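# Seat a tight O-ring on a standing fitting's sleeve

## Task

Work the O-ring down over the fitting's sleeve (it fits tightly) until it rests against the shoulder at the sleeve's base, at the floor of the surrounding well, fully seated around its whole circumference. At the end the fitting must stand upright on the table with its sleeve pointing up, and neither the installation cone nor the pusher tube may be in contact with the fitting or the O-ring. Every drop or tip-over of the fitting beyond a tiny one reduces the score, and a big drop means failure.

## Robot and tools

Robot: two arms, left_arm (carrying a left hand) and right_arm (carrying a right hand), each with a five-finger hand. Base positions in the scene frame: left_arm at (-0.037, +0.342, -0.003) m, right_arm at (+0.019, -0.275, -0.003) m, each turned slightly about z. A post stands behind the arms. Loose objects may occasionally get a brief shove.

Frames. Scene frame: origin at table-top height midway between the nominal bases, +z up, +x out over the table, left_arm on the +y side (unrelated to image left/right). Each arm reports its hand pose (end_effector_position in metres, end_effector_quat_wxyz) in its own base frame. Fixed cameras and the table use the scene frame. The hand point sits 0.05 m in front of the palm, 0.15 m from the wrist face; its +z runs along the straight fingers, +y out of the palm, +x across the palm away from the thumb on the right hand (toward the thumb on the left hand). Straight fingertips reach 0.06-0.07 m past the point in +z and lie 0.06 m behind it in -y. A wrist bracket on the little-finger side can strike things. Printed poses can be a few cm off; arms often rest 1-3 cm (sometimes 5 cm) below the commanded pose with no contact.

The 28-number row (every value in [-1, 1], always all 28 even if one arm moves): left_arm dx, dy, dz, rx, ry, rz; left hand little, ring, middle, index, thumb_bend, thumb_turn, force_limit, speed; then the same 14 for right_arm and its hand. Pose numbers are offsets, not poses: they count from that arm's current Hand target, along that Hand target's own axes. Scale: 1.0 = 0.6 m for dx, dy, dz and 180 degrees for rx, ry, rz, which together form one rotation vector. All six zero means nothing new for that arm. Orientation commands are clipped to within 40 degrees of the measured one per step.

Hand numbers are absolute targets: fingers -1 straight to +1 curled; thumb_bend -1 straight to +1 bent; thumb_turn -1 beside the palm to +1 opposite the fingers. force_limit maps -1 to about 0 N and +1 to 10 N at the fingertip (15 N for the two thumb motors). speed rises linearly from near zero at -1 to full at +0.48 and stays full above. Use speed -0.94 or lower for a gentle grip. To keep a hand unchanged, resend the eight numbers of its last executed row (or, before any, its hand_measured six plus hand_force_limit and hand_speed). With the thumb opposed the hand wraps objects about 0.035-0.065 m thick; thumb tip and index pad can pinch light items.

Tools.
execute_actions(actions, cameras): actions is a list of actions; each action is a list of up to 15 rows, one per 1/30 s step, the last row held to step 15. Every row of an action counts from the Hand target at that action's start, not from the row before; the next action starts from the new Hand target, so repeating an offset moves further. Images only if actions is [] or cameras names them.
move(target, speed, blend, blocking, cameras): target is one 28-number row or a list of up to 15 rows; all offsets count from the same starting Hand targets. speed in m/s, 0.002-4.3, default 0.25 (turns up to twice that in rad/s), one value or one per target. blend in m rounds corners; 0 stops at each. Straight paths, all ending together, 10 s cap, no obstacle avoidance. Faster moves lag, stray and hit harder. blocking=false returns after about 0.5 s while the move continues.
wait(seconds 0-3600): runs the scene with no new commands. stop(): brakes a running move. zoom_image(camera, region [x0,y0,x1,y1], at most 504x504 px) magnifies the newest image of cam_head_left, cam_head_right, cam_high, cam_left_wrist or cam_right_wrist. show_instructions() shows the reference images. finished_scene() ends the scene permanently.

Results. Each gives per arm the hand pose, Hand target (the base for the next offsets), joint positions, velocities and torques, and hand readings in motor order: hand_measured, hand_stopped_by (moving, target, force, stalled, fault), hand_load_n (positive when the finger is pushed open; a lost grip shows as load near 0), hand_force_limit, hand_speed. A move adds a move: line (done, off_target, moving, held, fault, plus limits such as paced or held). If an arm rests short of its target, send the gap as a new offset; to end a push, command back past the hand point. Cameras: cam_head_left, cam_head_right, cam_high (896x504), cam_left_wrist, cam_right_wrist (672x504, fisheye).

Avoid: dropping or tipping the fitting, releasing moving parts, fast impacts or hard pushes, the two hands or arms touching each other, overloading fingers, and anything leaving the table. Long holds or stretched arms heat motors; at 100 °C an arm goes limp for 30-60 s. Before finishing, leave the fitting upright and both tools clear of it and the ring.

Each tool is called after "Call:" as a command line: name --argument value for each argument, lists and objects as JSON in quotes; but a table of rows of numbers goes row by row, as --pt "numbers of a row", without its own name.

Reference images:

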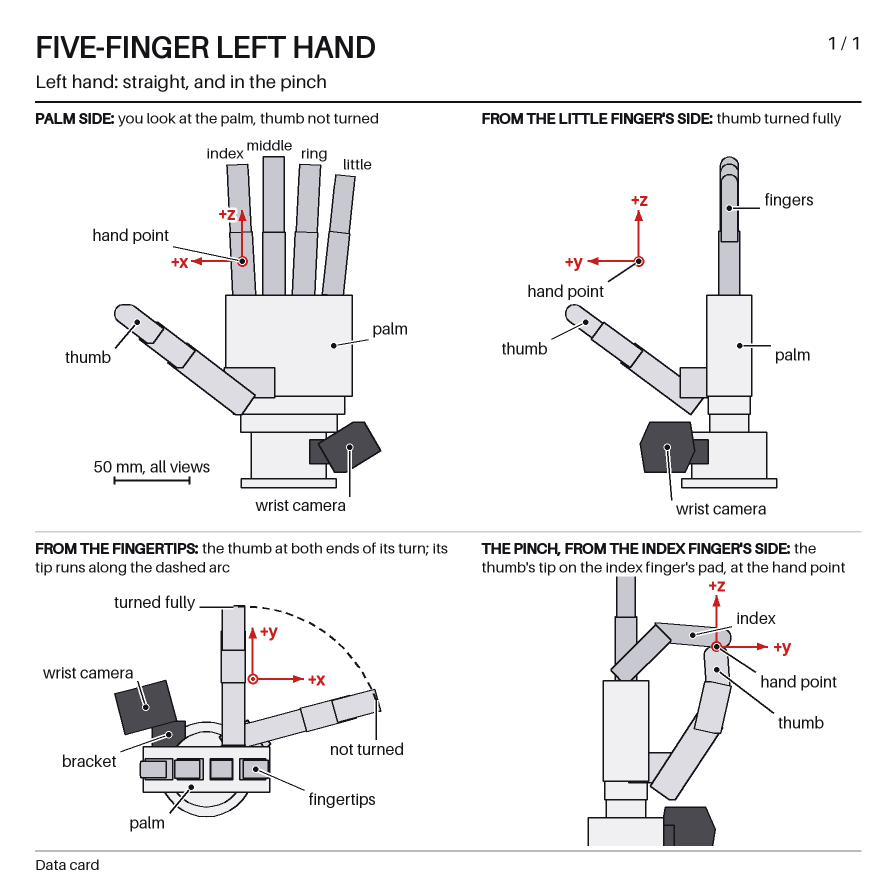

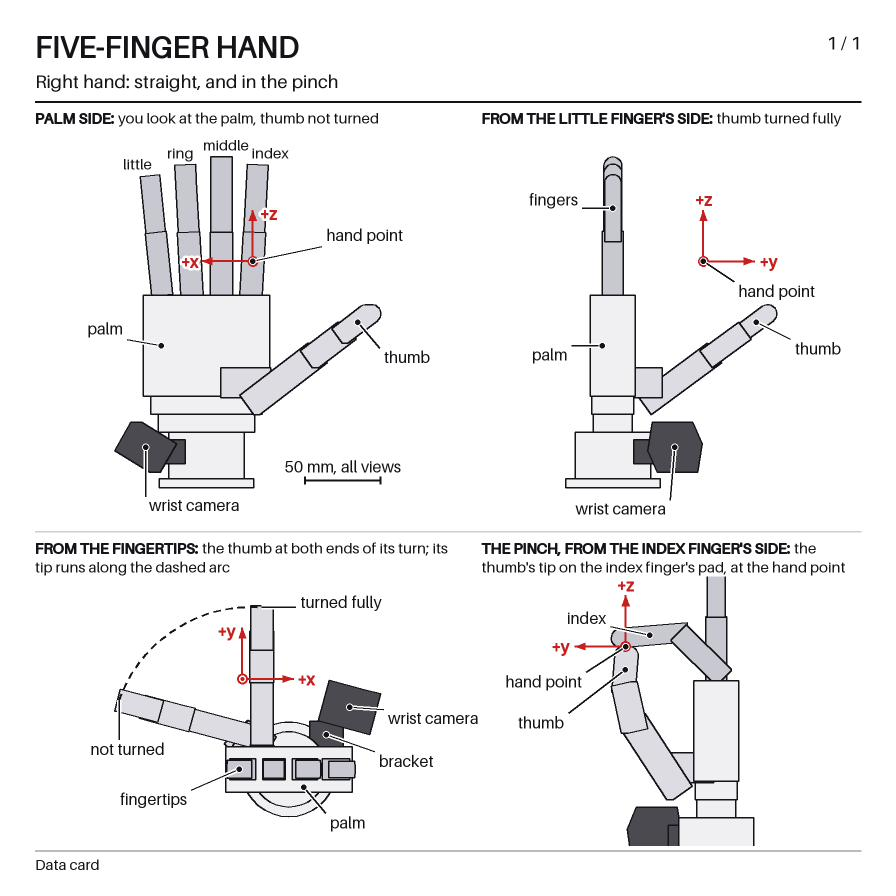

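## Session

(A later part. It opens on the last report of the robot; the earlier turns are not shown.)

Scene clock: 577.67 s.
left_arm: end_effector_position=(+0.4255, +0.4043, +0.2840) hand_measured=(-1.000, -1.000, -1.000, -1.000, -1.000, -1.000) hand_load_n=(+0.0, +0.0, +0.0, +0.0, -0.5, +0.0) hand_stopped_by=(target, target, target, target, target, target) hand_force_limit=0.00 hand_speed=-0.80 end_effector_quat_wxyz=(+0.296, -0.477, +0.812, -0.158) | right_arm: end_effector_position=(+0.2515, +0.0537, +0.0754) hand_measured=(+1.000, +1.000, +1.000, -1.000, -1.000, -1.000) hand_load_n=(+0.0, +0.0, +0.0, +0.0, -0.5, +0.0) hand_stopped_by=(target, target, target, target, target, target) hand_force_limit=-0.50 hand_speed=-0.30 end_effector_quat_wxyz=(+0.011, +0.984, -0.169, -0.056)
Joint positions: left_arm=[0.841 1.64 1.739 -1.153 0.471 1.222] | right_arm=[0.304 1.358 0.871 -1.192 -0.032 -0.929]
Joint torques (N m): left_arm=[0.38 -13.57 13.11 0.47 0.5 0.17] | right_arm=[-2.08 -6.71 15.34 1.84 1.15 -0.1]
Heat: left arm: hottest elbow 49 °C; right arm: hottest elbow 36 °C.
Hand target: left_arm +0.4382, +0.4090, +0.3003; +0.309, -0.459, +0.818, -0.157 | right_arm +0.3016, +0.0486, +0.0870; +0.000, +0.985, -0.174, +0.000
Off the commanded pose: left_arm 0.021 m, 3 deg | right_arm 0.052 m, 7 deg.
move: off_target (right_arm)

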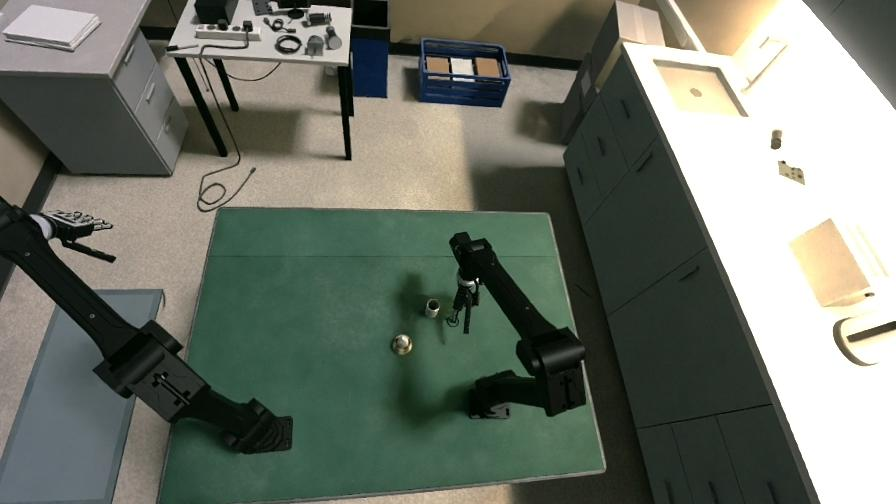

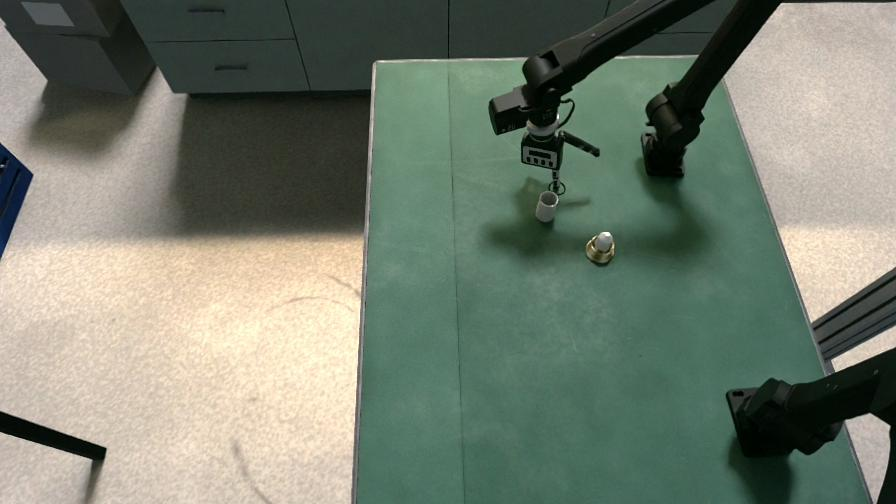

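Call:
move --target '[0,0,0,0,0,0,-1,-1,-1,-1,-1,-1,0.0,-0.8, 0,0,-0.0117,0,0,0,1,1,1,-1,-1,-1,-0.5,-0.3]' --speed 0.06 --cameras '["cam_high"]'

Call:
zoom_image --camera "cam_high" --region '[490, 130, 570, 210]'

Scene clock: 587.97 s.
left_arm: end_effector_position=(+0.4255, +0.4043, +0.2840) hand_measured=(-1.000, -1.000, -1.000, -1.000, -1.000, -1.000) hand_load_n=(+0.0, +0.0, +0.0, +0.0, +0.0, +0.0) hand_stopped_by=(target, target, target, target, target, target) hand_force_limit=0.00 hand_speed=-0.80 end_effector_quat_wxyz=(+0.296, -0.477, +0.812, -0.158) | right_arm: end_effector_position=(+0.2817, +0.0452, +0.0877) hand_measured=(+1.000, +1.000, +1.000, -1.000, -1.000, -1.000) hand_load_n=(+0.0, +0.0, +0.0, +0.0, -0.5, -0.5) hand_stopped_by=(target, target, target, target, target, target) hand_force_limit=-0.50 hand_speed=-0.30 end_effector_quat_wxyz=(+0.008, +0.984, -0.179, -0.021)
Joint positions: left_arm=[0.841 1.64 1.739 -1.153 0.471 1.222] | right_arm=[0.266 1.362 0.924 -1.177 -0.004 -0.944]
Joint torques (N m): left_arm=[0.38 -13.63 13.16 0.5 0.5 0.16] | right_arm=[0.09 -7.06 12.22 0.79 0.01 -0.08]
Heat: left arm: hottest elbow 49 °C; right arm: hottest elbow 38 °C.
Hand target: left_arm +0.4382, +0.4090, +0.3003; +0.309, -0.459, +0.818, -0.157 | right_arm +0.3016, +0.0486, +0.0940; +0.000, +0.985, -0.174, +0.000
Off the commanded pose: left_arm 0.021 m, 3 deg | right_arm 0.021 m, 3 deg.
move: off_target (right_arm)

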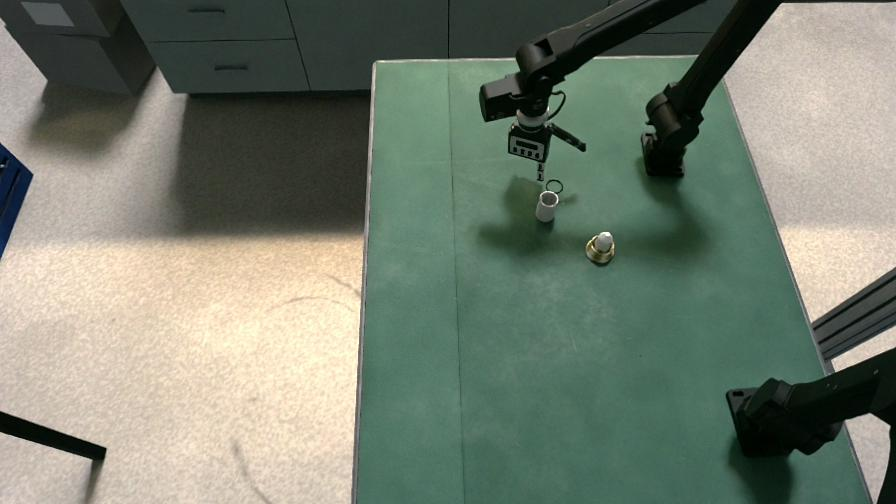

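Scaled by 6.300 from the camera's image (finer frame: 1280x720).

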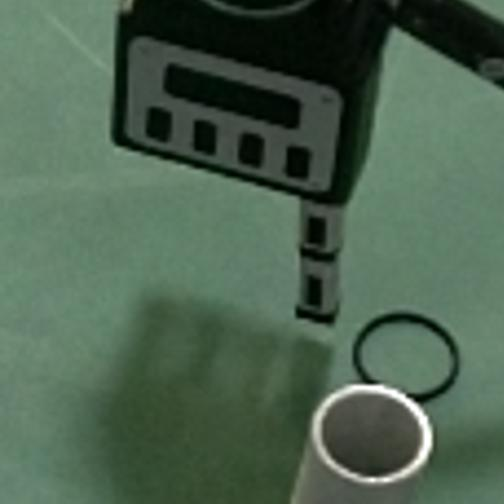

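Call:
move --pt "0 0 0 0 0 0 -1 -1 -1 -1 -1 -1 0.0 -0.8 0 0 -0.25 0 0 0 1 1 1 -1 -1 -1 -0.5 -0.3" --pt "0 0 0 0 0 0 -1 -1 -1 -1 -1 -1 0.0 -0.8 -0.0545 0.6383 -0.31 0 0 0.411 1 1 1 -1 -1 -1 -0.5 -0.3" --speed 0.25 --blend '[0.05,0]' --cameras '["cam_head_left"]'

Scene clock: 659.60 s.
left_arm: end_effector_position=(+0.4255, +0.4043, +0.2840) hand_measured=(-1.000, -1.000, -1.000, -1.000, -1.000, -1.000) hand_load_n=(+0.0, +0.0, -0.5, +0.0, +0.0, +0.0) hand_stopped_by=(target, target, target, target, target, target) hand_force_limit=0.00 hand_speed=-0.80 end_effector_quat_wxyz=(+0.296, -0.477, +0.812, -0.158) | right_arm: end_effector_position=(+0.1338, -0.2922, +0.2667) hand_measured=(+1.000, +1.000, +1.000, -1.000, -1.000, -1.000) hand_load_n=(+0.0, +0.0, +0.0, +0.0, +0.0, +0.0) hand_stopped_by=(target, target, target, target, target, target) hand_force_limit=-0.50 hand_speed=-0.30 end_effector_quat_wxyz=(-0.005, +0.686, -0.727, -0.013)
Joint positions: left_arm=[0.841 1.64 1.739 -1.153 0.471 1.222] | right_arm=[-1.04 1.349 1.397 -1.646 -0.004 -0.981]
Joint torques (N m): left_arm=[0.44 -13.51 13.09 0.47 0.51 0.17] | right_arm=[0.21 -8.53 14.39 -0.4 -0.09 0.17]
Heat: left arm: hottest elbow 49 °C; right arm: hottest elbow 37 °C.
Hand target: left_arm +0.4382, +0.4090, +0.3003; +0.309, -0.459, +0.818, -0.157 | right_arm +0.1397, -0.3000, +0.2801; +0.000, +0.682, -0.731, +0.000
Off the commanded pose: left_arm 0.021 m, 3 deg | right_arm 0.017 m, 2 deg.
move: off_target (right_arm)

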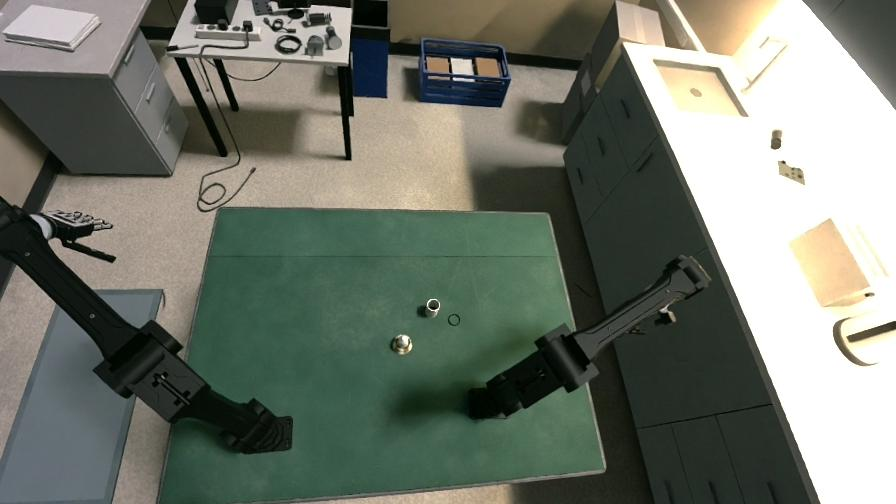

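Call:
move --target '[0.739,-0.3867,-0.0765,0.116,0.2254,0.0761,-1,-1,-0.4,-0.4,-1,1,0.0,-0.3, 0,0,0,0,0,0,1,1,1,-1,-1,-1,-0.5,-0.3]' --speed 0.3 --cameras '["cam_head_left","cam_left_wrist"]'

Scene clock: 684.80 s.
left_arm: end_effector_position=(+0.3875, -0.0915, +0.2963) hand_measured=(-1.000, -1.000, -0.400, -0.400, -1.000, +1.000) hand_load_n=(+0.0, +0.0, +0.0, +0.0, -0.5, +0.0) hand_stopped_by=(target, target, target, target, target, target) hand_force_limit=0.00 hand_speed=-0.30 end_effector_quat_wxyz=(+0.089, -0.218, +0.883, -0.407) | right_arm: end_effector_position=(+0.1338, -0.2922, +0.2667) hand_measured=(+1.000, +1.000, +1.000, -1.000, -1.000, -1.000) hand_load_n=(+0.0, +0.0, +0.0, +0.0, +0.0, +0.0) hand_stopped_by=(target, target, target, target, target, target) hand_force_limit=-0.50 hand_speed=-0.30 end_effector_quat_wxyz=(-0.005, +0.686, -0.727, -0.013)
Joint positions: left_arm=[0.056 1.225 1.293 -1.212 0.771 0.968] | right_arm=[-1.04 1.349 1.397 -1.646 -0.004 -0.981]
Joint torques (N m): left_arm=[0.73 -9.11 8.01 1.51 0.41 -0.11] | right_arm=[0.32 -8 14.5 -0.2 -0.07 0.17]
Heat: left arm: hottest elbow 49 °C; right arm: hottest elbow 37 °C.
Hand target: left_arm +0.3889, -0.0911, +0.3000; +0.101, -0.217, +0.880, -0.410 | right_arm +0.1397, -0.3000, +0.2801; +0.000, +0.682, -0.731, +0.000
Off the commanded pose: left_arm 0.004 m, 1 deg | right_arm 0.017 m, 2 deg.
move: done
cam_left_wrist: T_world_to_cam=[[0.12133, -0.68301, 0.72026, -0.32321], [-0.99115, -0.04403, 0.12521, 0.36168], [-0.05381, -0.72908, -0.68231, 0.26942]] pos_world=[0.41219, -0.0084, 0.37134]

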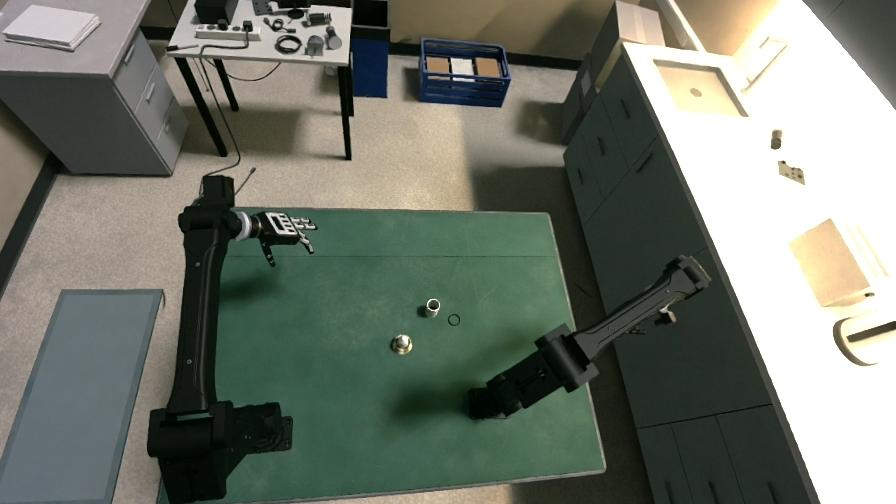

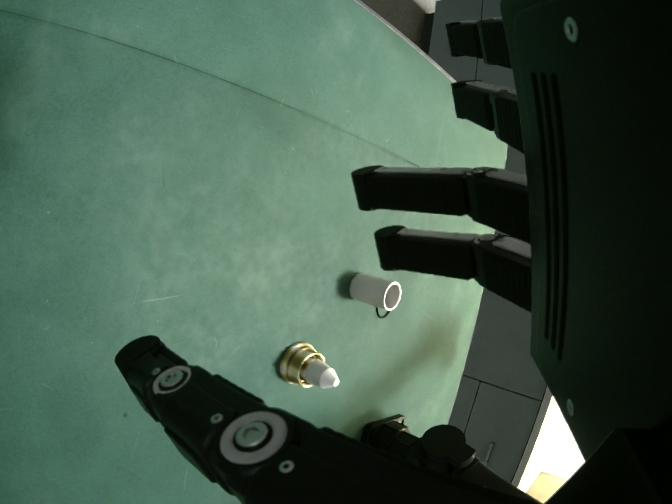

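Call:
zoom_image --camera "cam_left_wrist" --region '[260, 240, 440, 420]'

Scaled by 2.800 from the camera's image (finer frame: 960x720).

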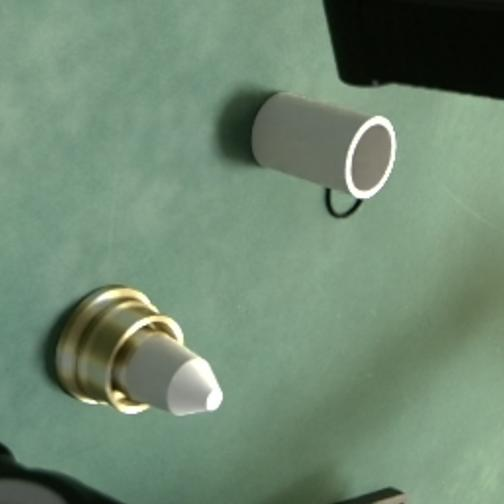

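Call:
move --target '[0.3807,-0.118,0.5423,0,0,0,-1,-1,-0.4,-0.4,-1,1,0.0,-0.3, 0,0,0,0,0,0,1,1,1,-1,-1,-1,-0.5,-0.3]' --speed 0.2 --cameras '["cam_head_left","cam_high","cam_left_wrist"]'

Scene clock: 707.20 s.
left_arm: end_effector_position=(+0.3053, -0.4378, +0.1177) hand_measured=(-1.000, -1.000, -0.400, -0.400, -1.000, +1.000) hand_load_n=(+0.0, +0.0, +0.0, +0.0, +0.0, +0.0) hand_stopped_by=(target, target, target, target, target, target) hand_force_limit=0.00 hand_speed=-0.30 end_effector_quat_wxyz=(+0.087, -0.218, +0.895, -0.380) | right_arm: end_effector_position=(+0.1338, -0.2922, +0.2667) hand_measured=(+1.000, +1.000, +1.000, -1.000, -1.000, -1.000) hand_load_n=(+0.0, +0.0, +0.0, +0.0, +0.0, +0.0) hand_stopped_by=(target, target, target, target, target, target) hand_force_limit=-0.50 hand_speed=-0.30 end_effector_quat_wxyz=(-0.005, +0.686, -0.727, -0.013)
Joint positions: left_arm=[-0.859 1.46 1.01 -0.336 0.176 0.161] | right_arm=[-1.04 1.349 1.397 -1.646 -0.004 -0.981]
Joint torques (N m): left_arm=[0.91 -10.87 12.52 2.25 0.02 -0.11] | right_arm=[-0.09 -7.94 14.54 -0.38 -0.07 0.18]
Heat: left arm: hottest elbow 48 °C; right arm: hottest elbow 38 °C.
Hand target: left_arm +0.3236, -0.4582, +0.1449; +0.101, -0.217, +0.880, -0.410 | right_arm +0.1397, -0.3000, +0.2801; +0.000, +0.682, -0.731, +0.000
Off the commanded pose: left_arm 0.039 m, 4 deg | right_arm 0.017 m, 2 deg.
move: off_target (left_arm)
cam_left_wrist: T_world_to_cam=[[0.13295, -0.72314, 0.67779, -0.43728], [-0.98886, -0.05057, 0.14001, 0.28198], [-0.06697, -0.68885, -0.7218, -0.08304]] pos_world=[0.33141, -0.35915, 0.19697]

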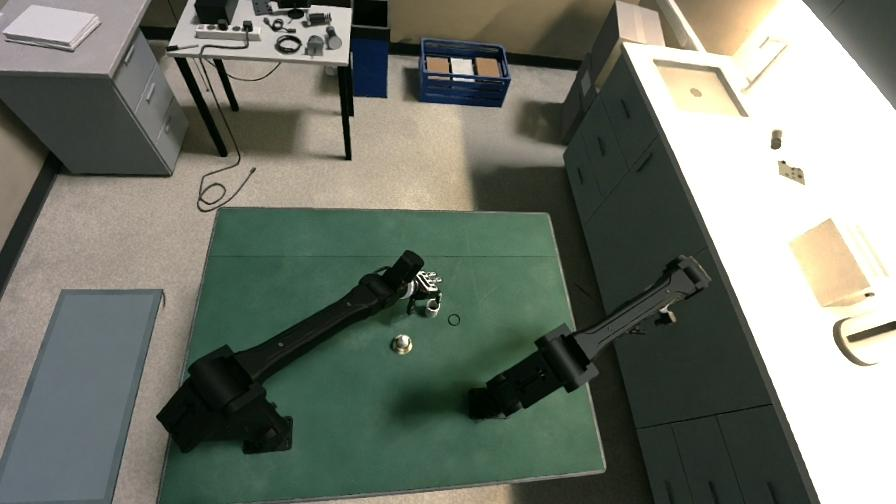

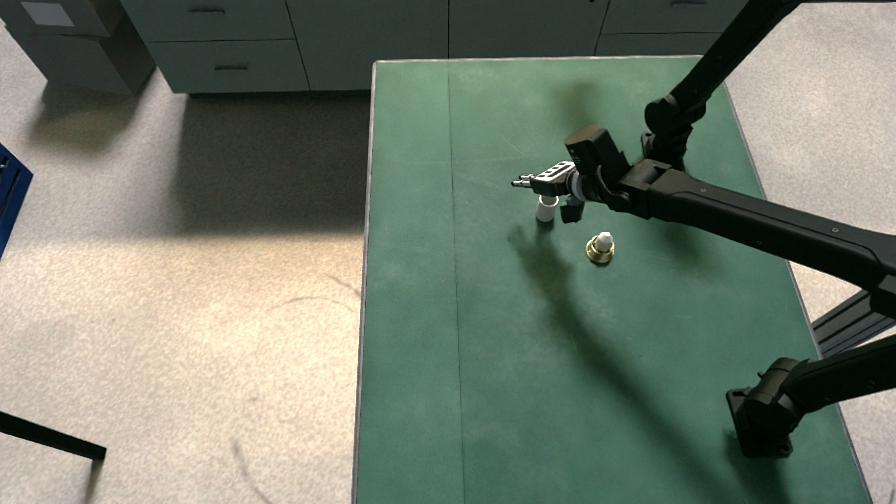

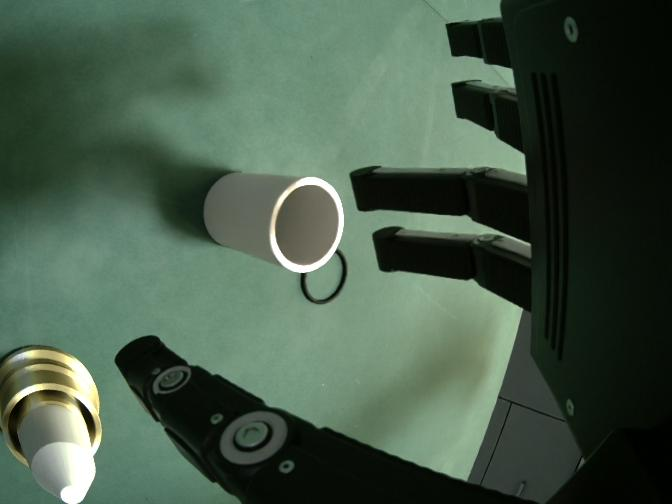

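Call:
move --target '[0.0093,-0.0387,0.054,0.022,0,0,-1,-1,-0.4,-0.4,-1,1,0.0,-0.3, 0,0,0,0,0,0,1,1,1,-1,-1,-1,-0.5,-0.3]' --speed 0.1 --cameras '["cam_left_wrist"]'

Scene clock: 738.93 s.
left_arm: end_effector_position=(+0.3257, -0.4717, +0.1186) hand_measured=(-1.000, -1.000, -0.400, -0.400, -1.000, +1.000) hand_load_n=(+0.0, +0.0, +0.0, +0.0, +0.0, +0.0) hand_stopped_by=(target, target, target, target, target, target) hand_force_limit=0.00 hand_speed=-0.30 end_effector_quat_wxyz=(+0.101, -0.220, +0.878, -0.413) | right_arm: end_effector_position=(+0.1338, -0.2922, +0.2667) hand_measured=(+1.000, +1.000, +1.000, -1.000, -1.000, -1.000) hand_load_n=(+0.0, +0.0, +0.0, +0.0, +0.0, +0.0) hand_stopped_by=(target, target, target, target, target, target) hand_force_limit=-0.50 hand_speed=-0.30 end_effector_quat_wxyz=(-0.005, +0.686, -0.727, -0.013)
Joint positions: left_arm=[-0.871 1.526 1.05 -0.229 0.166 0.133] | right_arm=[-1.04 1.349 1.397 -1.646 -0.004 -0.981]
Joint torques (N m): left_arm=[0.56 -11.34 12.55 2.32 0 -0.11] | right_arm=[-0.44 -8.12 14.64 -0.5 -0.07 0.19]
Heat: left arm: hottest elbow 47 °C; right arm: hottest elbow 38 °C.
Hand target: left_arm +0.3372, -0.4960, +0.1419; +0.109, -0.213, +0.865, -0.440 | right_arm +0.1397, -0.3000, +0.2801; +0.000, +0.682, -0.731, +0.000
Off the commanded pose: left_arm 0.036 m, 4 deg | right_arm 0.017 m, 2 deg.
move: off_target (left_arm)
cam_left_wrist: T_world_to_cam=[[0.11469, -0.67451, 0.72931, -0.44238], [-0.99298, -0.05651, 0.1039, 0.30316], [-0.02887, -0.7361, -0.67625, -0.14448]] pos_world=[0.3476, -0.38761, 0.19343]

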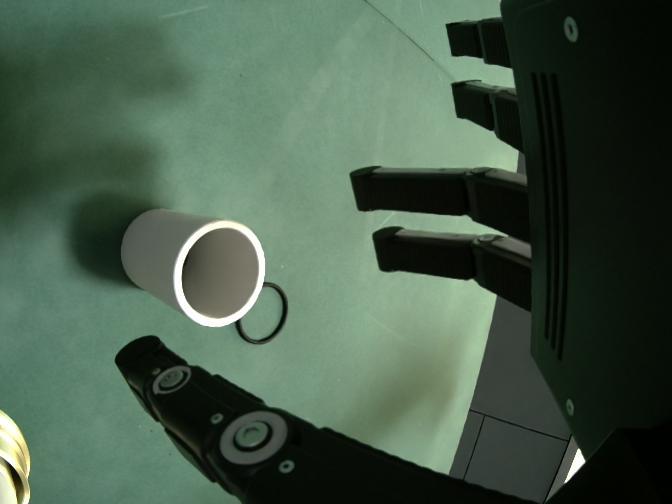

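Call:
move --target '[0.0115,0.0897,0.0707,0,0,0,-1,-1,-0.4,-0.4,-1,1,0.0,-0.3, 0,0,0,0,0,0,1,1,1,-1,-1,-1,-0.5,-0.3]' --speed 0.08 --cameras '["cam_left_wrist","cam_head_left","cam_high"]'

Scene clock: 758.93 s.
left_arm: end_effector_position=(+0.3371, -0.4937, +0.0768) hand_measured=(-1.000, -1.000, -0.400, -0.400, -1.000, +1.000) hand_load_n=(+0.0, +0.0, +0.0, +0.0, +0.0, +0.0) hand_stopped_by=(target, target, target, target, target, target) hand_force_limit=0.00 hand_speed=-0.30 end_effector_quat_wxyz=(+0.112, -0.215, +0.868, -0.434) | right_arm: end_effector_position=(+0.1338, -0.2922, +0.2667) hand_measured=(+1.000, +1.000, +1.000, -1.000, -1.000, -1.000) hand_load_n=(+0.0, +0.5, +0.0, +0.0, +0.0, +0.0) hand_stopped_by=(target, target, target, target, target, target) hand_force_limit=-0.50 hand_speed=-0.30 end_effector_quat_wxyz=(-0.005, +0.686, -0.727, -0.013)
Joint positions: left_arm=[-0.883 1.629 1.021 -0.043 0.153 0.126] | right_arm=[-1.04 1.349 1.397 -1.646 -0.004 -0.981]
Joint torques (N m): left_arm=[0.26 -12.45 7.49 2.48 -0.01 -0.12] | right_arm=[-0.03 -8.47 14.49 -0.32 -0.07 0.16]
Heat: left arm: hottest elbow 47 °C; right arm: hottest elbow 39 °C.
Hand target: left_arm +0.3323, -0.5015, +0.0734; +0.109, -0.213, +0.865, -0.440 | right_arm +0.1397, -0.3000, +0.2801; +0.000, +0.682, -0.731, +0.000
Off the commanded pose: left_arm 0.010 m, 1 deg | right_arm 0.017 m, 2 deg.
move: done
cam_left_wrist: T_world_to_cam=[[0.09006, -0.64519, 0.7587, -0.40754], [-0.99593, -0.05506, 0.07139, 0.32179], [-0.00429, -0.76204, -0.64752, -0.212]] pos_world=[0.35627, -0.40678, 0.14896]
Images, in order (width x height): cam_head_left 896x504, cam_high 896x504, cam_left_wrist 672x504.

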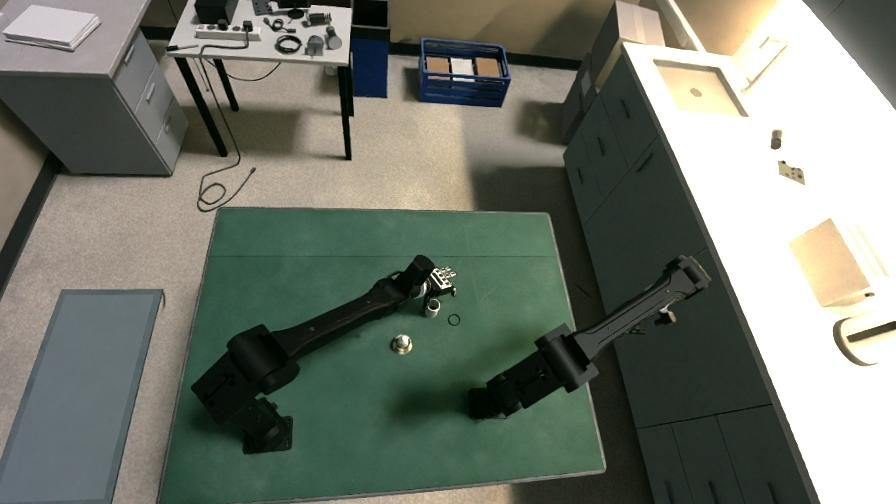

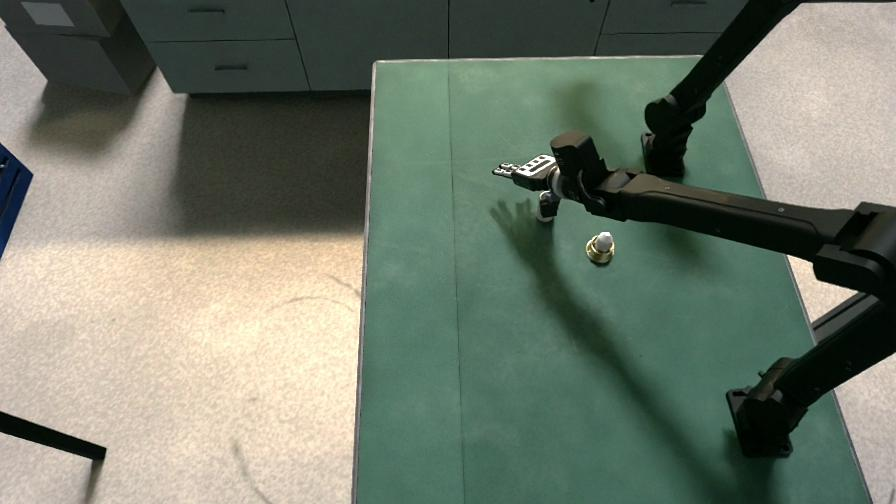

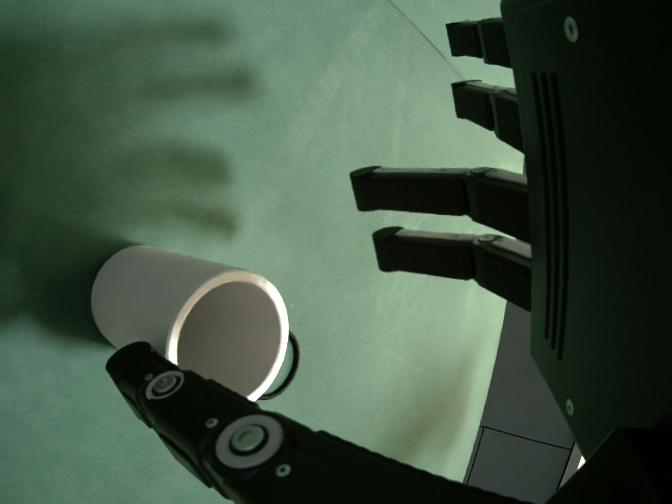

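Call:
move --target '[-0.0022,-0.0007,-0.0555,0,0,0,-1,-1,-0.4,-0.4,-1,1,0.0,-0.3, 0,0,0,0,0,0,1,1,1,-1,-1,-1,-0.5,-0.3]' --speed 0.08 --cameras '["cam_left_wrist"]'

Scene clock: 768.77 s.
left_arm: end_effector_position=(+0.3251, -0.4804, +0.0945) hand_measured=(-1.000, -1.000, -0.400, -0.400, -1.000, +1.000) hand_load_n=(+0.0, +0.0, +0.0, -0.5, +0.0, +0.0) hand_stopped_by=(target, target, target, target, target, target) hand_force_limit=0.00 hand_speed=-0.30 end_effector_quat_wxyz=(+0.114, -0.212, +0.863, -0.443) | right_arm: end_effector_position=(+0.1338, -0.2922, +0.2667) hand_measured=(+1.000, +1.000, +1.000, -1.000, -1.000, -1.000) hand_load_n=(+0.0, +0.0, +0.0, +0.0, +0.0, +0.0) hand_stopped_by=(target, target, target, target, target, target) hand_force_limit=-0.50 hand_speed=-0.30 end_effector_quat_wxyz=(-0.005, +0.686, -0.727, -0.013)
Joint positions: left_arm=[-0.883 1.555 0.973 -0.047 0.158 0.126] | right_arm=[-1.04 1.349 1.397 -1.646 -0.004 -0.981]
Joint torques (N m): left_arm=[1.61 -12.69 7.45 0.96 0.23 -0.05] | right_arm=[-0.09 -8.12 14.52 -0.38 -0.07 0.19]
Heat: left arm: hottest elbow 46 °C; right arm: hottest elbow 39 °C.
Hand target: left_arm +0.3211, -0.4773, +0.0933; +0.109, -0.213, +0.865, -0.440 | right_arm +0.1397, -0.3000, +0.2801; +0.000, +0.682, -0.731, +0.000
Off the commanded pose: left_arm 0.005 m, 1 deg | right_arm 0.017 m, 2 deg.
move: done
cam_left_wrist: T_world_to_cam=[[0.07889, -0.63141, 0.77142, -0.40222], [-0.99688, -0.05015, 0.06089, 0.31285], [0.00024, -0.77382, -0.6334, -0.19886]] pos_world=[0.34365, -0.39215, 0.16527]

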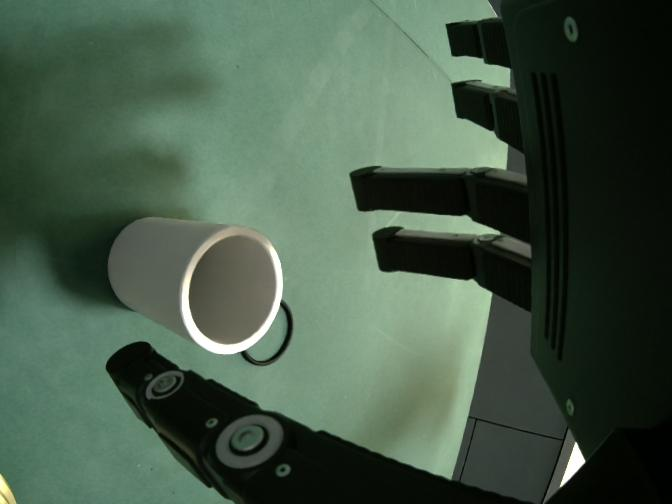

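Call:
move --target '[0.005,0.0622,0.0342,0,0,0,-1,-1,-0.4,-0.4,-1,1,0.0,-0.3, 0,0,0,0,0,0,1,1,1,-1,-1,-1,-0.5,-0.3]' --speed 0.06 --cameras '["cam_left_wrist"]'

Scene clock: 781.17 s.
left_arm: end_effector_position=(+0.3165, -0.4700, +0.0545) hand_measured=(-1.000, -1.000, -0.400, -0.400, -1.000, +1.000) hand_load_n=(+0.0, +0.0, +0.0, +0.0, +0.0, +0.0) hand_stopped_by=(target, target, target, target, target, target) hand_force_limit=0.00 hand_speed=-0.30 end_effector_quat_wxyz=(+0.110, -0.214, +0.868, -0.434) | right_arm: end_effector_position=(+0.1338, -0.2922, +0.2667) hand_measured=(+1.000, +1.000, +1.000, -1.000, -1.000, -1.000) hand_load_n=(+0.0, +0.0, +0.0, +0.0, -0.5, +0.0) hand_stopped_by=(target, target, target, target, target, target) hand_force_limit=-0.50 hand_speed=-0.30 end_effector_quat_wxyz=(-0.005, +0.686, -0.727, -0.013)
Joint positions: left_arm=[-0.883 1.597 0.906 0.04 0.158 0.126] | right_arm=[-1.04 1.349 1.397 -1.646 -0.004 -0.981]
Joint torques (N m): left_arm=[1.26 -11.46 7.08 2.43 0.12 -0.07] | right_arm=[-0.26 -8.59 14.43 -0.36 -0.1 0.22]
Heat: left arm: hottest elbow 46 °C; right arm: hottest elbow 39 °C.
Hand target: left_arm +0.3160, -0.4739, +0.0511; +0.109, -0.213, +0.865, -0.440 | right_arm +0.1397, -0.3000, +0.2801; +0.000, +0.682, -0.731, +0.000
Off the commanded pose: left_arm 0.005 m, 1 deg | right_arm 0.017 m, 2 deg.
move: done
cam_left_wrist: T_world_to_cam=[[0.08933, -0.64409, 0.75971, -0.37276], [-0.99597, -0.05126, 0.07364, 0.30576], [-0.00849, -0.76323, -0.64607, -0.20774]] pos_world=[0.33606, -0.38297, 0.12646]

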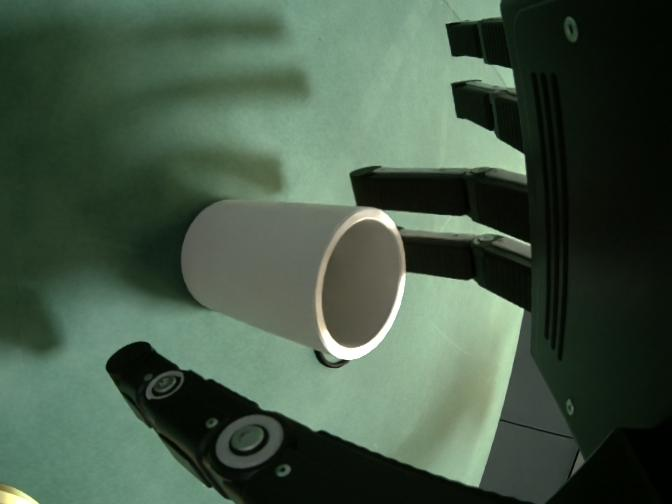

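Call:
move --target '[0,0,0,0,0,0,-1,-1,0.1,0.1,-0.2,1,-0.4,-0.9, 0,0,0,0,0,0,1,1,1,-1,-1,-1,-0.5,-0.3]' --cameras '["cam_left_wrist"]'

Scene clock: 793.50 s.
left_arm: end_effector_position=(+0.3172, -0.4706, +0.0552) hand_measured=(-1.000, -1.000, +0.064, +0.098, -0.752, +1.000) hand_load_n=(+0.0, +0.0, +2.5, +4.0, +6.5, +0.5) hand_stopped_by=(target, target, force, force, force, target) hand_force_limit=-0.40 hand_speed=-0.90 end_effector_quat_wxyz=(+0.112, -0.212, +0.867, -0.436) | right_arm: end_effector_position=(+0.1338, -0.2922, +0.2667) hand_measured=(+1.000, +1.000, +1.000, -1.000, -1.000, -1.000) hand_load_n=(+0.0, +0.0, +0.0, +0.0, +0.0, +0.0) hand_stopped_by=(target, target, target, target, target, target) hand_force_limit=-0.50 hand_speed=-0.30 end_effector_quat_wxyz=(-0.005, +0.686, -0.727, -0.013)
Joint positions: left_arm=[-0.883 1.597 0.906 0.045 0.158 0.129] | right_arm=[-1.04 1.349 1.397 -1.646 -0.004 -0.981]
Joint torques (N m): left_arm=[1.32 -11.58 7.05 2.26 0.12 -0.06] | right_arm=[0.09 -8.06 14.41 -0.28 -0.09 0.17]
Heat: left arm: hottest elbow 46 °C; right arm: hottest elbow 39 °C.
Hand target: left_arm +0.3160, -0.4739, +0.0511; +0.109, -0.213, +0.865, -0.440 | right_arm +0.1397, -0.3000, +0.2801; +0.000, +0.682, -0.731, +0.000
Off the commanded pose: left_arm 0.005 m, 1 deg | right_arm 0.017 m, 2 deg.
move: done
cam_left_wrist: T_world_to_cam=[[0.08428, -0.64242, 0.7617, -0.3715], [-0.99642, -0.04929, 0.06868, 0.30782], [-0.00657, -0.76476, -0.64428, -0.20919]] pos_world=[0.33666, -0.38347, 0.12706]

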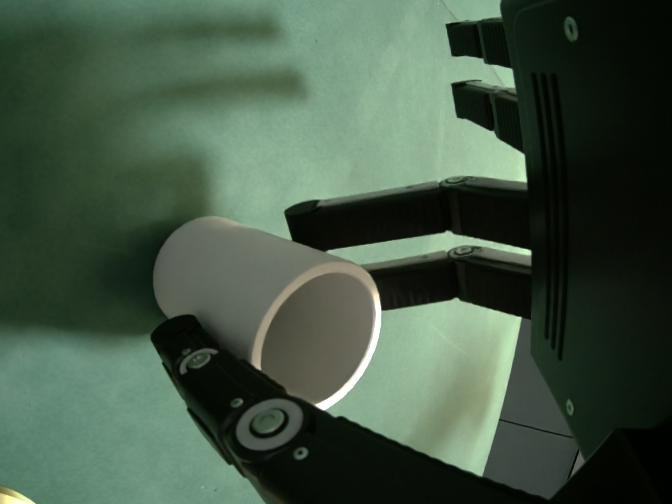

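Call:
move --pt "0 -0.0942 -0.0685 0 0 0 -1 -1 0.1 0.1 -0.2 1 -0.4 -0.9 0 0 0 0 0 0 1 1 1 -1 -1 -1 -0.5 -0.3" --pt "-0.3073 -0.0525 -0.1248 0 -0.0673 -0.049 -1 -1 0.1 0.1 -0.2 1 -0.4 -0.9 0 0 0 0 0 0 1 1 1 -1 -1 -1 -0.5 -0.3" --speed 0.12 --cameras '["cam_left_wrist","cam_high","cam_head_left"]'

Scene clock: 810.03 s.
left_arm: end_effector_position=(+0.4453, -0.3384, +0.1026) hand_measured=(-1.000, -1.000, +0.064, +0.098, -0.752, +1.000) hand_load_n=(+0.0, +0.0, +3.0, +4.0, +6.5, +0.5) hand_stopped_by=(target, target, force, force, force, target) hand_force_limit=-0.40 hand_speed=-0.90 end_effector_quat_wxyz=(+0.159, -0.336, +0.833, -0.410) | right_arm: end_effector_position=(+0.1338, -0.2922, +0.2667) hand_measured=(+1.000, +1.000, +1.000, -1.000, -1.000, -1.000) hand_load_n=(+0.0, +0.5, +0.0, +0.0, +0.0, +0.0) hand_stopped_by=(target, target, target, target, target, target) hand_force_limit=-0.50 hand_speed=-0.30 end_effector_quat_wxyz=(-0.005, +0.686, -0.727, -0.013)
Joint positions: left_arm=[-0.536 1.512 0.97 -0.138 0.221 0.161] | right_arm=[-1.04 1.349 1.397 -1.646 -0.004 -0.981]
Joint torques (N m): left_arm=[1.14 -10.81 12.4 0.91 0.29 0.14] | right_arm=[0.73 -8.18 14.49 -0.25 -0.06 0.2]
Heat: left arm: hottest elbow 45 °C; right arm: hottest elbow 39 °C.
Hand target: left_arm +0.4597, -0.3511, +0.1207; +0.165, -0.324, +0.830, -0.423 | right_arm +0.1397, -0.3000, +0.2801; +0.000, +0.682, -0.731, +0.000
Off the commanded pose: left_arm 0.026 m, 2 deg | right_arm 0.017 m, 2 deg.
move: off_target (left_arm)
cam_left_wrist: T_world_to_cam=[[0.28033, -0.59734, 0.7514, -0.40439], [-0.94223, -0.32076, 0.09653, 0.31984], [0.18336, -0.73505, -0.65275, -0.1503]] pos_world=[0.44229, -0.24945, 0.17488]
Images, in order (width x height): cam_head_left 896x504, cam_high 896x504, cam_left_wrist 672x504.

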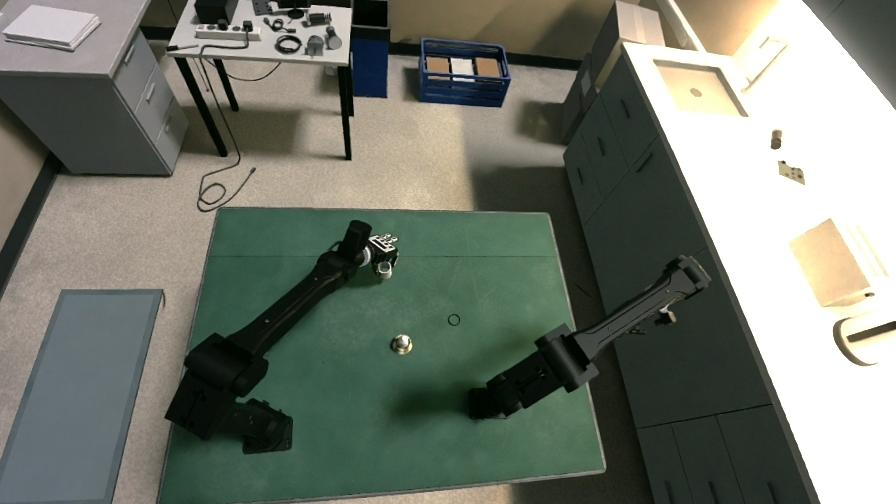

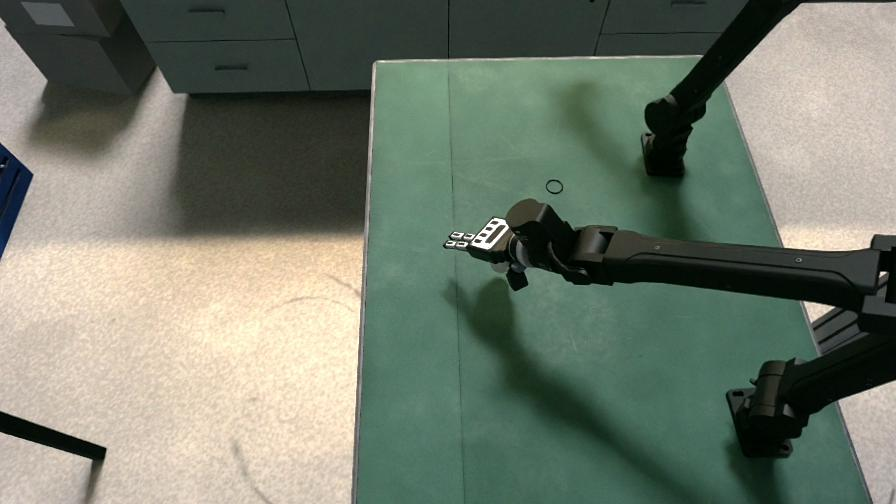

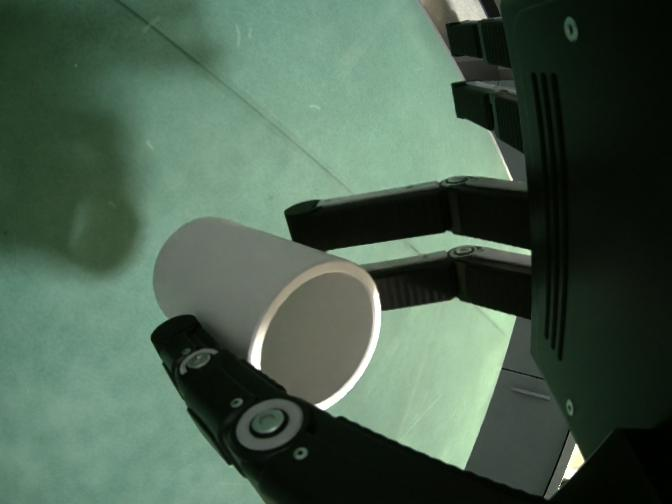

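Call:
move --target '[0,0.0792,0.0575,0,0,0,-1,-1,0.1,0.1,-0.2,1,-0.4,-0.9, 0,0,0,0,0,0,1,1,1,-1,-1,-1,-0.5,-0.3]' --speed 0.06 --cameras '["cam_left_wrist"]'

Scene clock: 818.83 s.
left_arm: end_effector_position=(+0.4588, -0.3464, +0.0650) hand_measured=(-1.000, -1.000, +0.064, +0.098, -0.752, +1.000) hand_load_n=(+0.0, +0.0, +2.5, +4.0, +6.5, +0.5) hand_stopped_by=(target, target, force, force, force, target) hand_force_limit=-0.40 hand_speed=-0.90 end_effector_quat_wxyz=(+0.163, -0.334, +0.830, -0.416) | right_arm: end_effector_position=(+0.1338, -0.2922, +0.2667) hand_measured=(+1.000, +1.000, +1.000, -1.000, -1.000, -1.000) hand_load_n=(+0.0, +0.0, +0.0, +0.0, +0.0, +0.0) hand_stopped_by=(target, target, target, target, target, target) hand_force_limit=-0.50 hand_speed=-0.30 end_effector_quat_wxyz=(-0.005, +0.686, -0.727, -0.013)
Joint positions: left_arm=[-0.536 1.606 0.955 -0.012 0.221 0.161] | right_arm=[-1.04 1.349 1.397 -1.646 -0.004 -0.981]
Joint torques (N m): left_arm=[1.03 -12.1 7.31 2.41 0.29 0.16] | right_arm=[-0.03 -8.18 14.52 -0.24 -0.07 0.18]
Heat: left arm: hottest elbow 45 °C; right arm: hottest elbow 39 °C.
Hand target: left_arm +0.4597, -0.3510, +0.0620; +0.165, -0.324, +0.830, -0.423 | right_arm +0.1397, -0.3000, +0.2801; +0.000, +0.682, -0.731, +0.000
Off the commanded pose: left_arm 0.006 m, 1 deg | right_arm 0.017 m, 2 deg.
move: done
cam_left_wrist: T_world_to_cam=[[0.2693, -0.59081, 0.76054, -0.378], [-0.94356, -0.31996, 0.08556, 0.33523], [0.19279, -0.74066, -0.64363, -0.1902]] pos_world=[0.45478, -0.25694, 0.13638]

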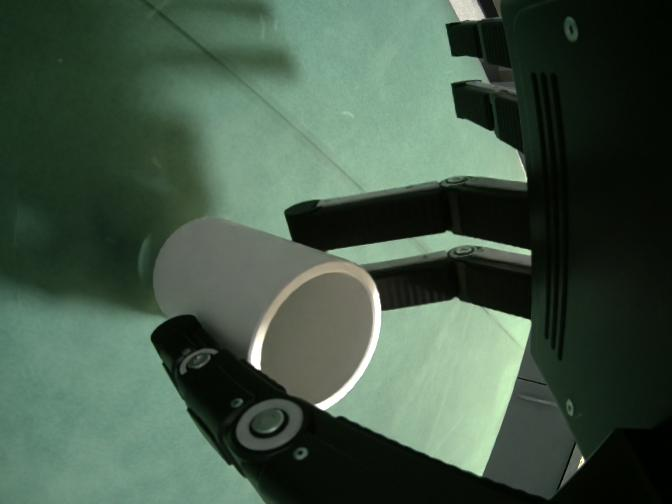

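Call:
move --target '[0,0.0162,0.0118,0,0,0,-1,-1,0.1,0.1,-0.2,1,-0.4,-0.9, 0,0,0,0,0,0,1,1,1,-1,-1,-1,-0.5,-0.3]' --speed 0.03 --cameras '["cam_left_wrist","cam_head_left"]'

Call:
zoom_image --camera "cam_head_left" --region '[340, 210, 440, 310]'

Scene clock: 826.03 s.
left_arm: end_effector_position=(+0.4592, -0.3471, +0.0553) hand_measured=(-1.000, -1.000, +0.064, +0.098, -0.752, +1.000) hand_load_n=(+0.0, +0.0, +2.5, +4.0, +6.5, +0.5) hand_stopped_by=(target, target, force, force, force, target) hand_force_limit=-0.40 hand_speed=-0.90 end_effector_quat_wxyz=(+0.163, -0.336, +0.828, -0.418) | right_arm: end_effector_position=(+0.1338, -0.2922, +0.2667) hand_measured=(+1.000, +1.000, +1.000, -1.000, -1.000, -1.000) hand_load_n=(+0.0, +0.0, +0.0, -0.5, +0.0, +0.0) hand_stopped_by=(target, target, target, target, target, target) hand_force_limit=-0.50 hand_speed=-0.30 end_effector_quat_wxyz=(-0.005, +0.686, -0.727, -0.013)
Joint positions: left_arm=[-0.536 1.624 0.944 0.02 0.221 0.155] | right_arm=[-1.04 1.349 1.397 -1.646 -0.004 -0.981]
Joint torques (N m): left_arm=[1.08 -11.69 7.12 2.44 0.24 0.15] | right_arm=[-0.09 -8 14.71 -0.24 -0.04 0.19]
Heat: left arm: hottest elbow 45 °C; right arm: hottest elbow 39 °C.
Hand target: left_arm +0.4597, -0.3510, +0.0500; +0.165, -0.324, +0.830, -0.423 | right_arm +0.1397, -0.3000, +0.2801; +0.000, +0.682, -0.731, +0.000
Off the commanded pose: left_arm 0.007 m, 2 deg | right_arm 0.017 m, 2 deg.
move: done
cam_left_wrist: T_world_to_cam=[[0.27224, -0.58606, 0.76316, -0.37098], [-0.94229, -0.323, 0.0881, 0.33442], [0.19487, -0.7431, -0.64018, -0.19894]] pos_world=[0.45488, -0.25723, 0.12629]
Images, in order (width x height): cam_head_left 896x504, cam_left_wrist 672x504.

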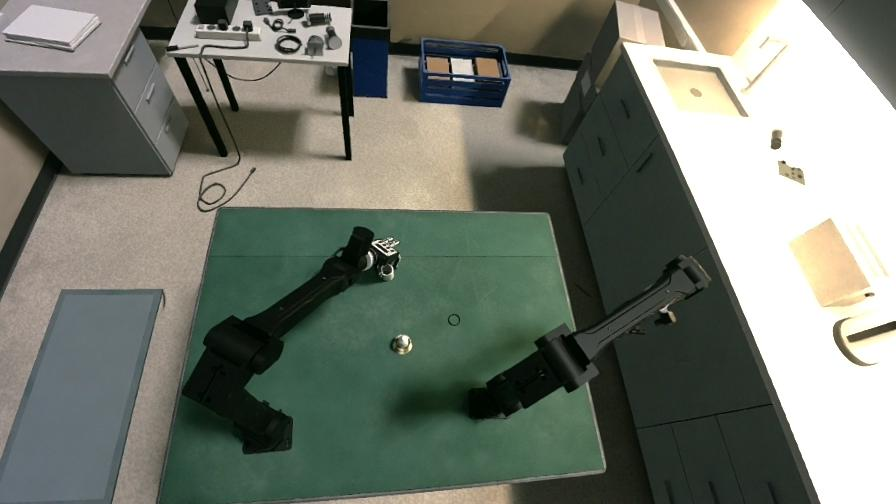

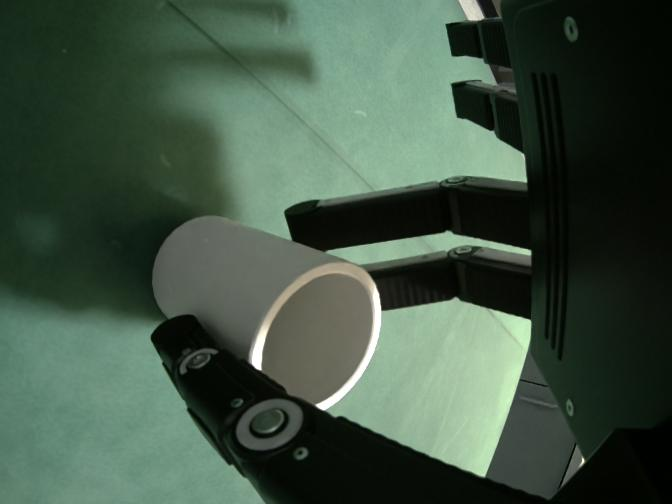

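Scaled by 5.040 from the camera's image (finer frame: 1280x720).

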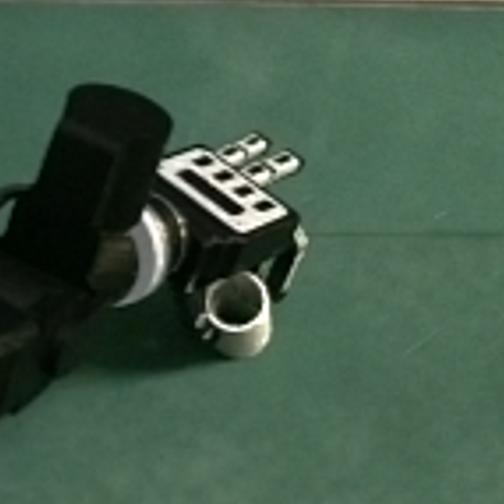

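Call:
move --target '[0,0.0081,0.0059,0,0,0,-1,-1,0.1,0.1,-0.2,1,-0.4,-0.9, 0,0,0,0,0,0,1,1,1,-1,-1,-1,-0.5,-0.3]' --speed 0.03 --cameras '[]'

Scene clock: 831.57 s.
left_arm: end_effector_position=(+0.4604, -0.3483, +0.0557) hand_measured=(-1.000, -1.000, +0.064, +0.098, -0.752, +1.000) hand_load_n=(+0.0, +0.0, +2.5, +4.0, +6.5, +0.5) hand_stopped_by=(target, target, force, force, force, target) hand_force_limit=-0.40 hand_speed=-0.90 end_effector_quat_wxyz=(+0.165, -0.335, +0.826, -0.422) | right_arm: end_effector_position=(+0.1338, -0.2922, +0.2667) hand_measured=(+1.000, +1.000, +1.000, -1.000, -1.000, -1.000) hand_load_n=(+0.0, +0.5, +0.0, +0.0, -0.5, +0.0) hand_stopped_by=(target, target, target, target, target, target) hand_force_limit=-0.50 hand_speed=-0.30 end_effector_quat_wxyz=(-0.005, +0.686, -0.727, -0.013)
Joint positions: left_arm=[-0.536 1.626 0.941 0.035 0.222 0.153] | right_arm=[-1.04 1.349 1.397 -1.646 -0.004 -0.981]
Joint torques (N m): left_arm=[1.03 -10.99 6.89 2.54 0.23 0.15] | right_arm=[0.15 -8.29 14.5 -0.23 -0.06 0.16]
Heat: left arm: hottest elbow 45 °C; right arm: hottest elbow 39 °C.
Hand target: left_arm +0.4597, -0.3510, +0.0440; +0.165, -0.324, +0.830, -0.423 | right_arm +0.1397, -0.3000, +0.2801; +0.000, +0.682, -0.731, +0.000
Off the commanded pose: left_arm 0.012 m, 1 deg | right_arm 0.017 m, 2 deg.
move: off_target (left_arm)


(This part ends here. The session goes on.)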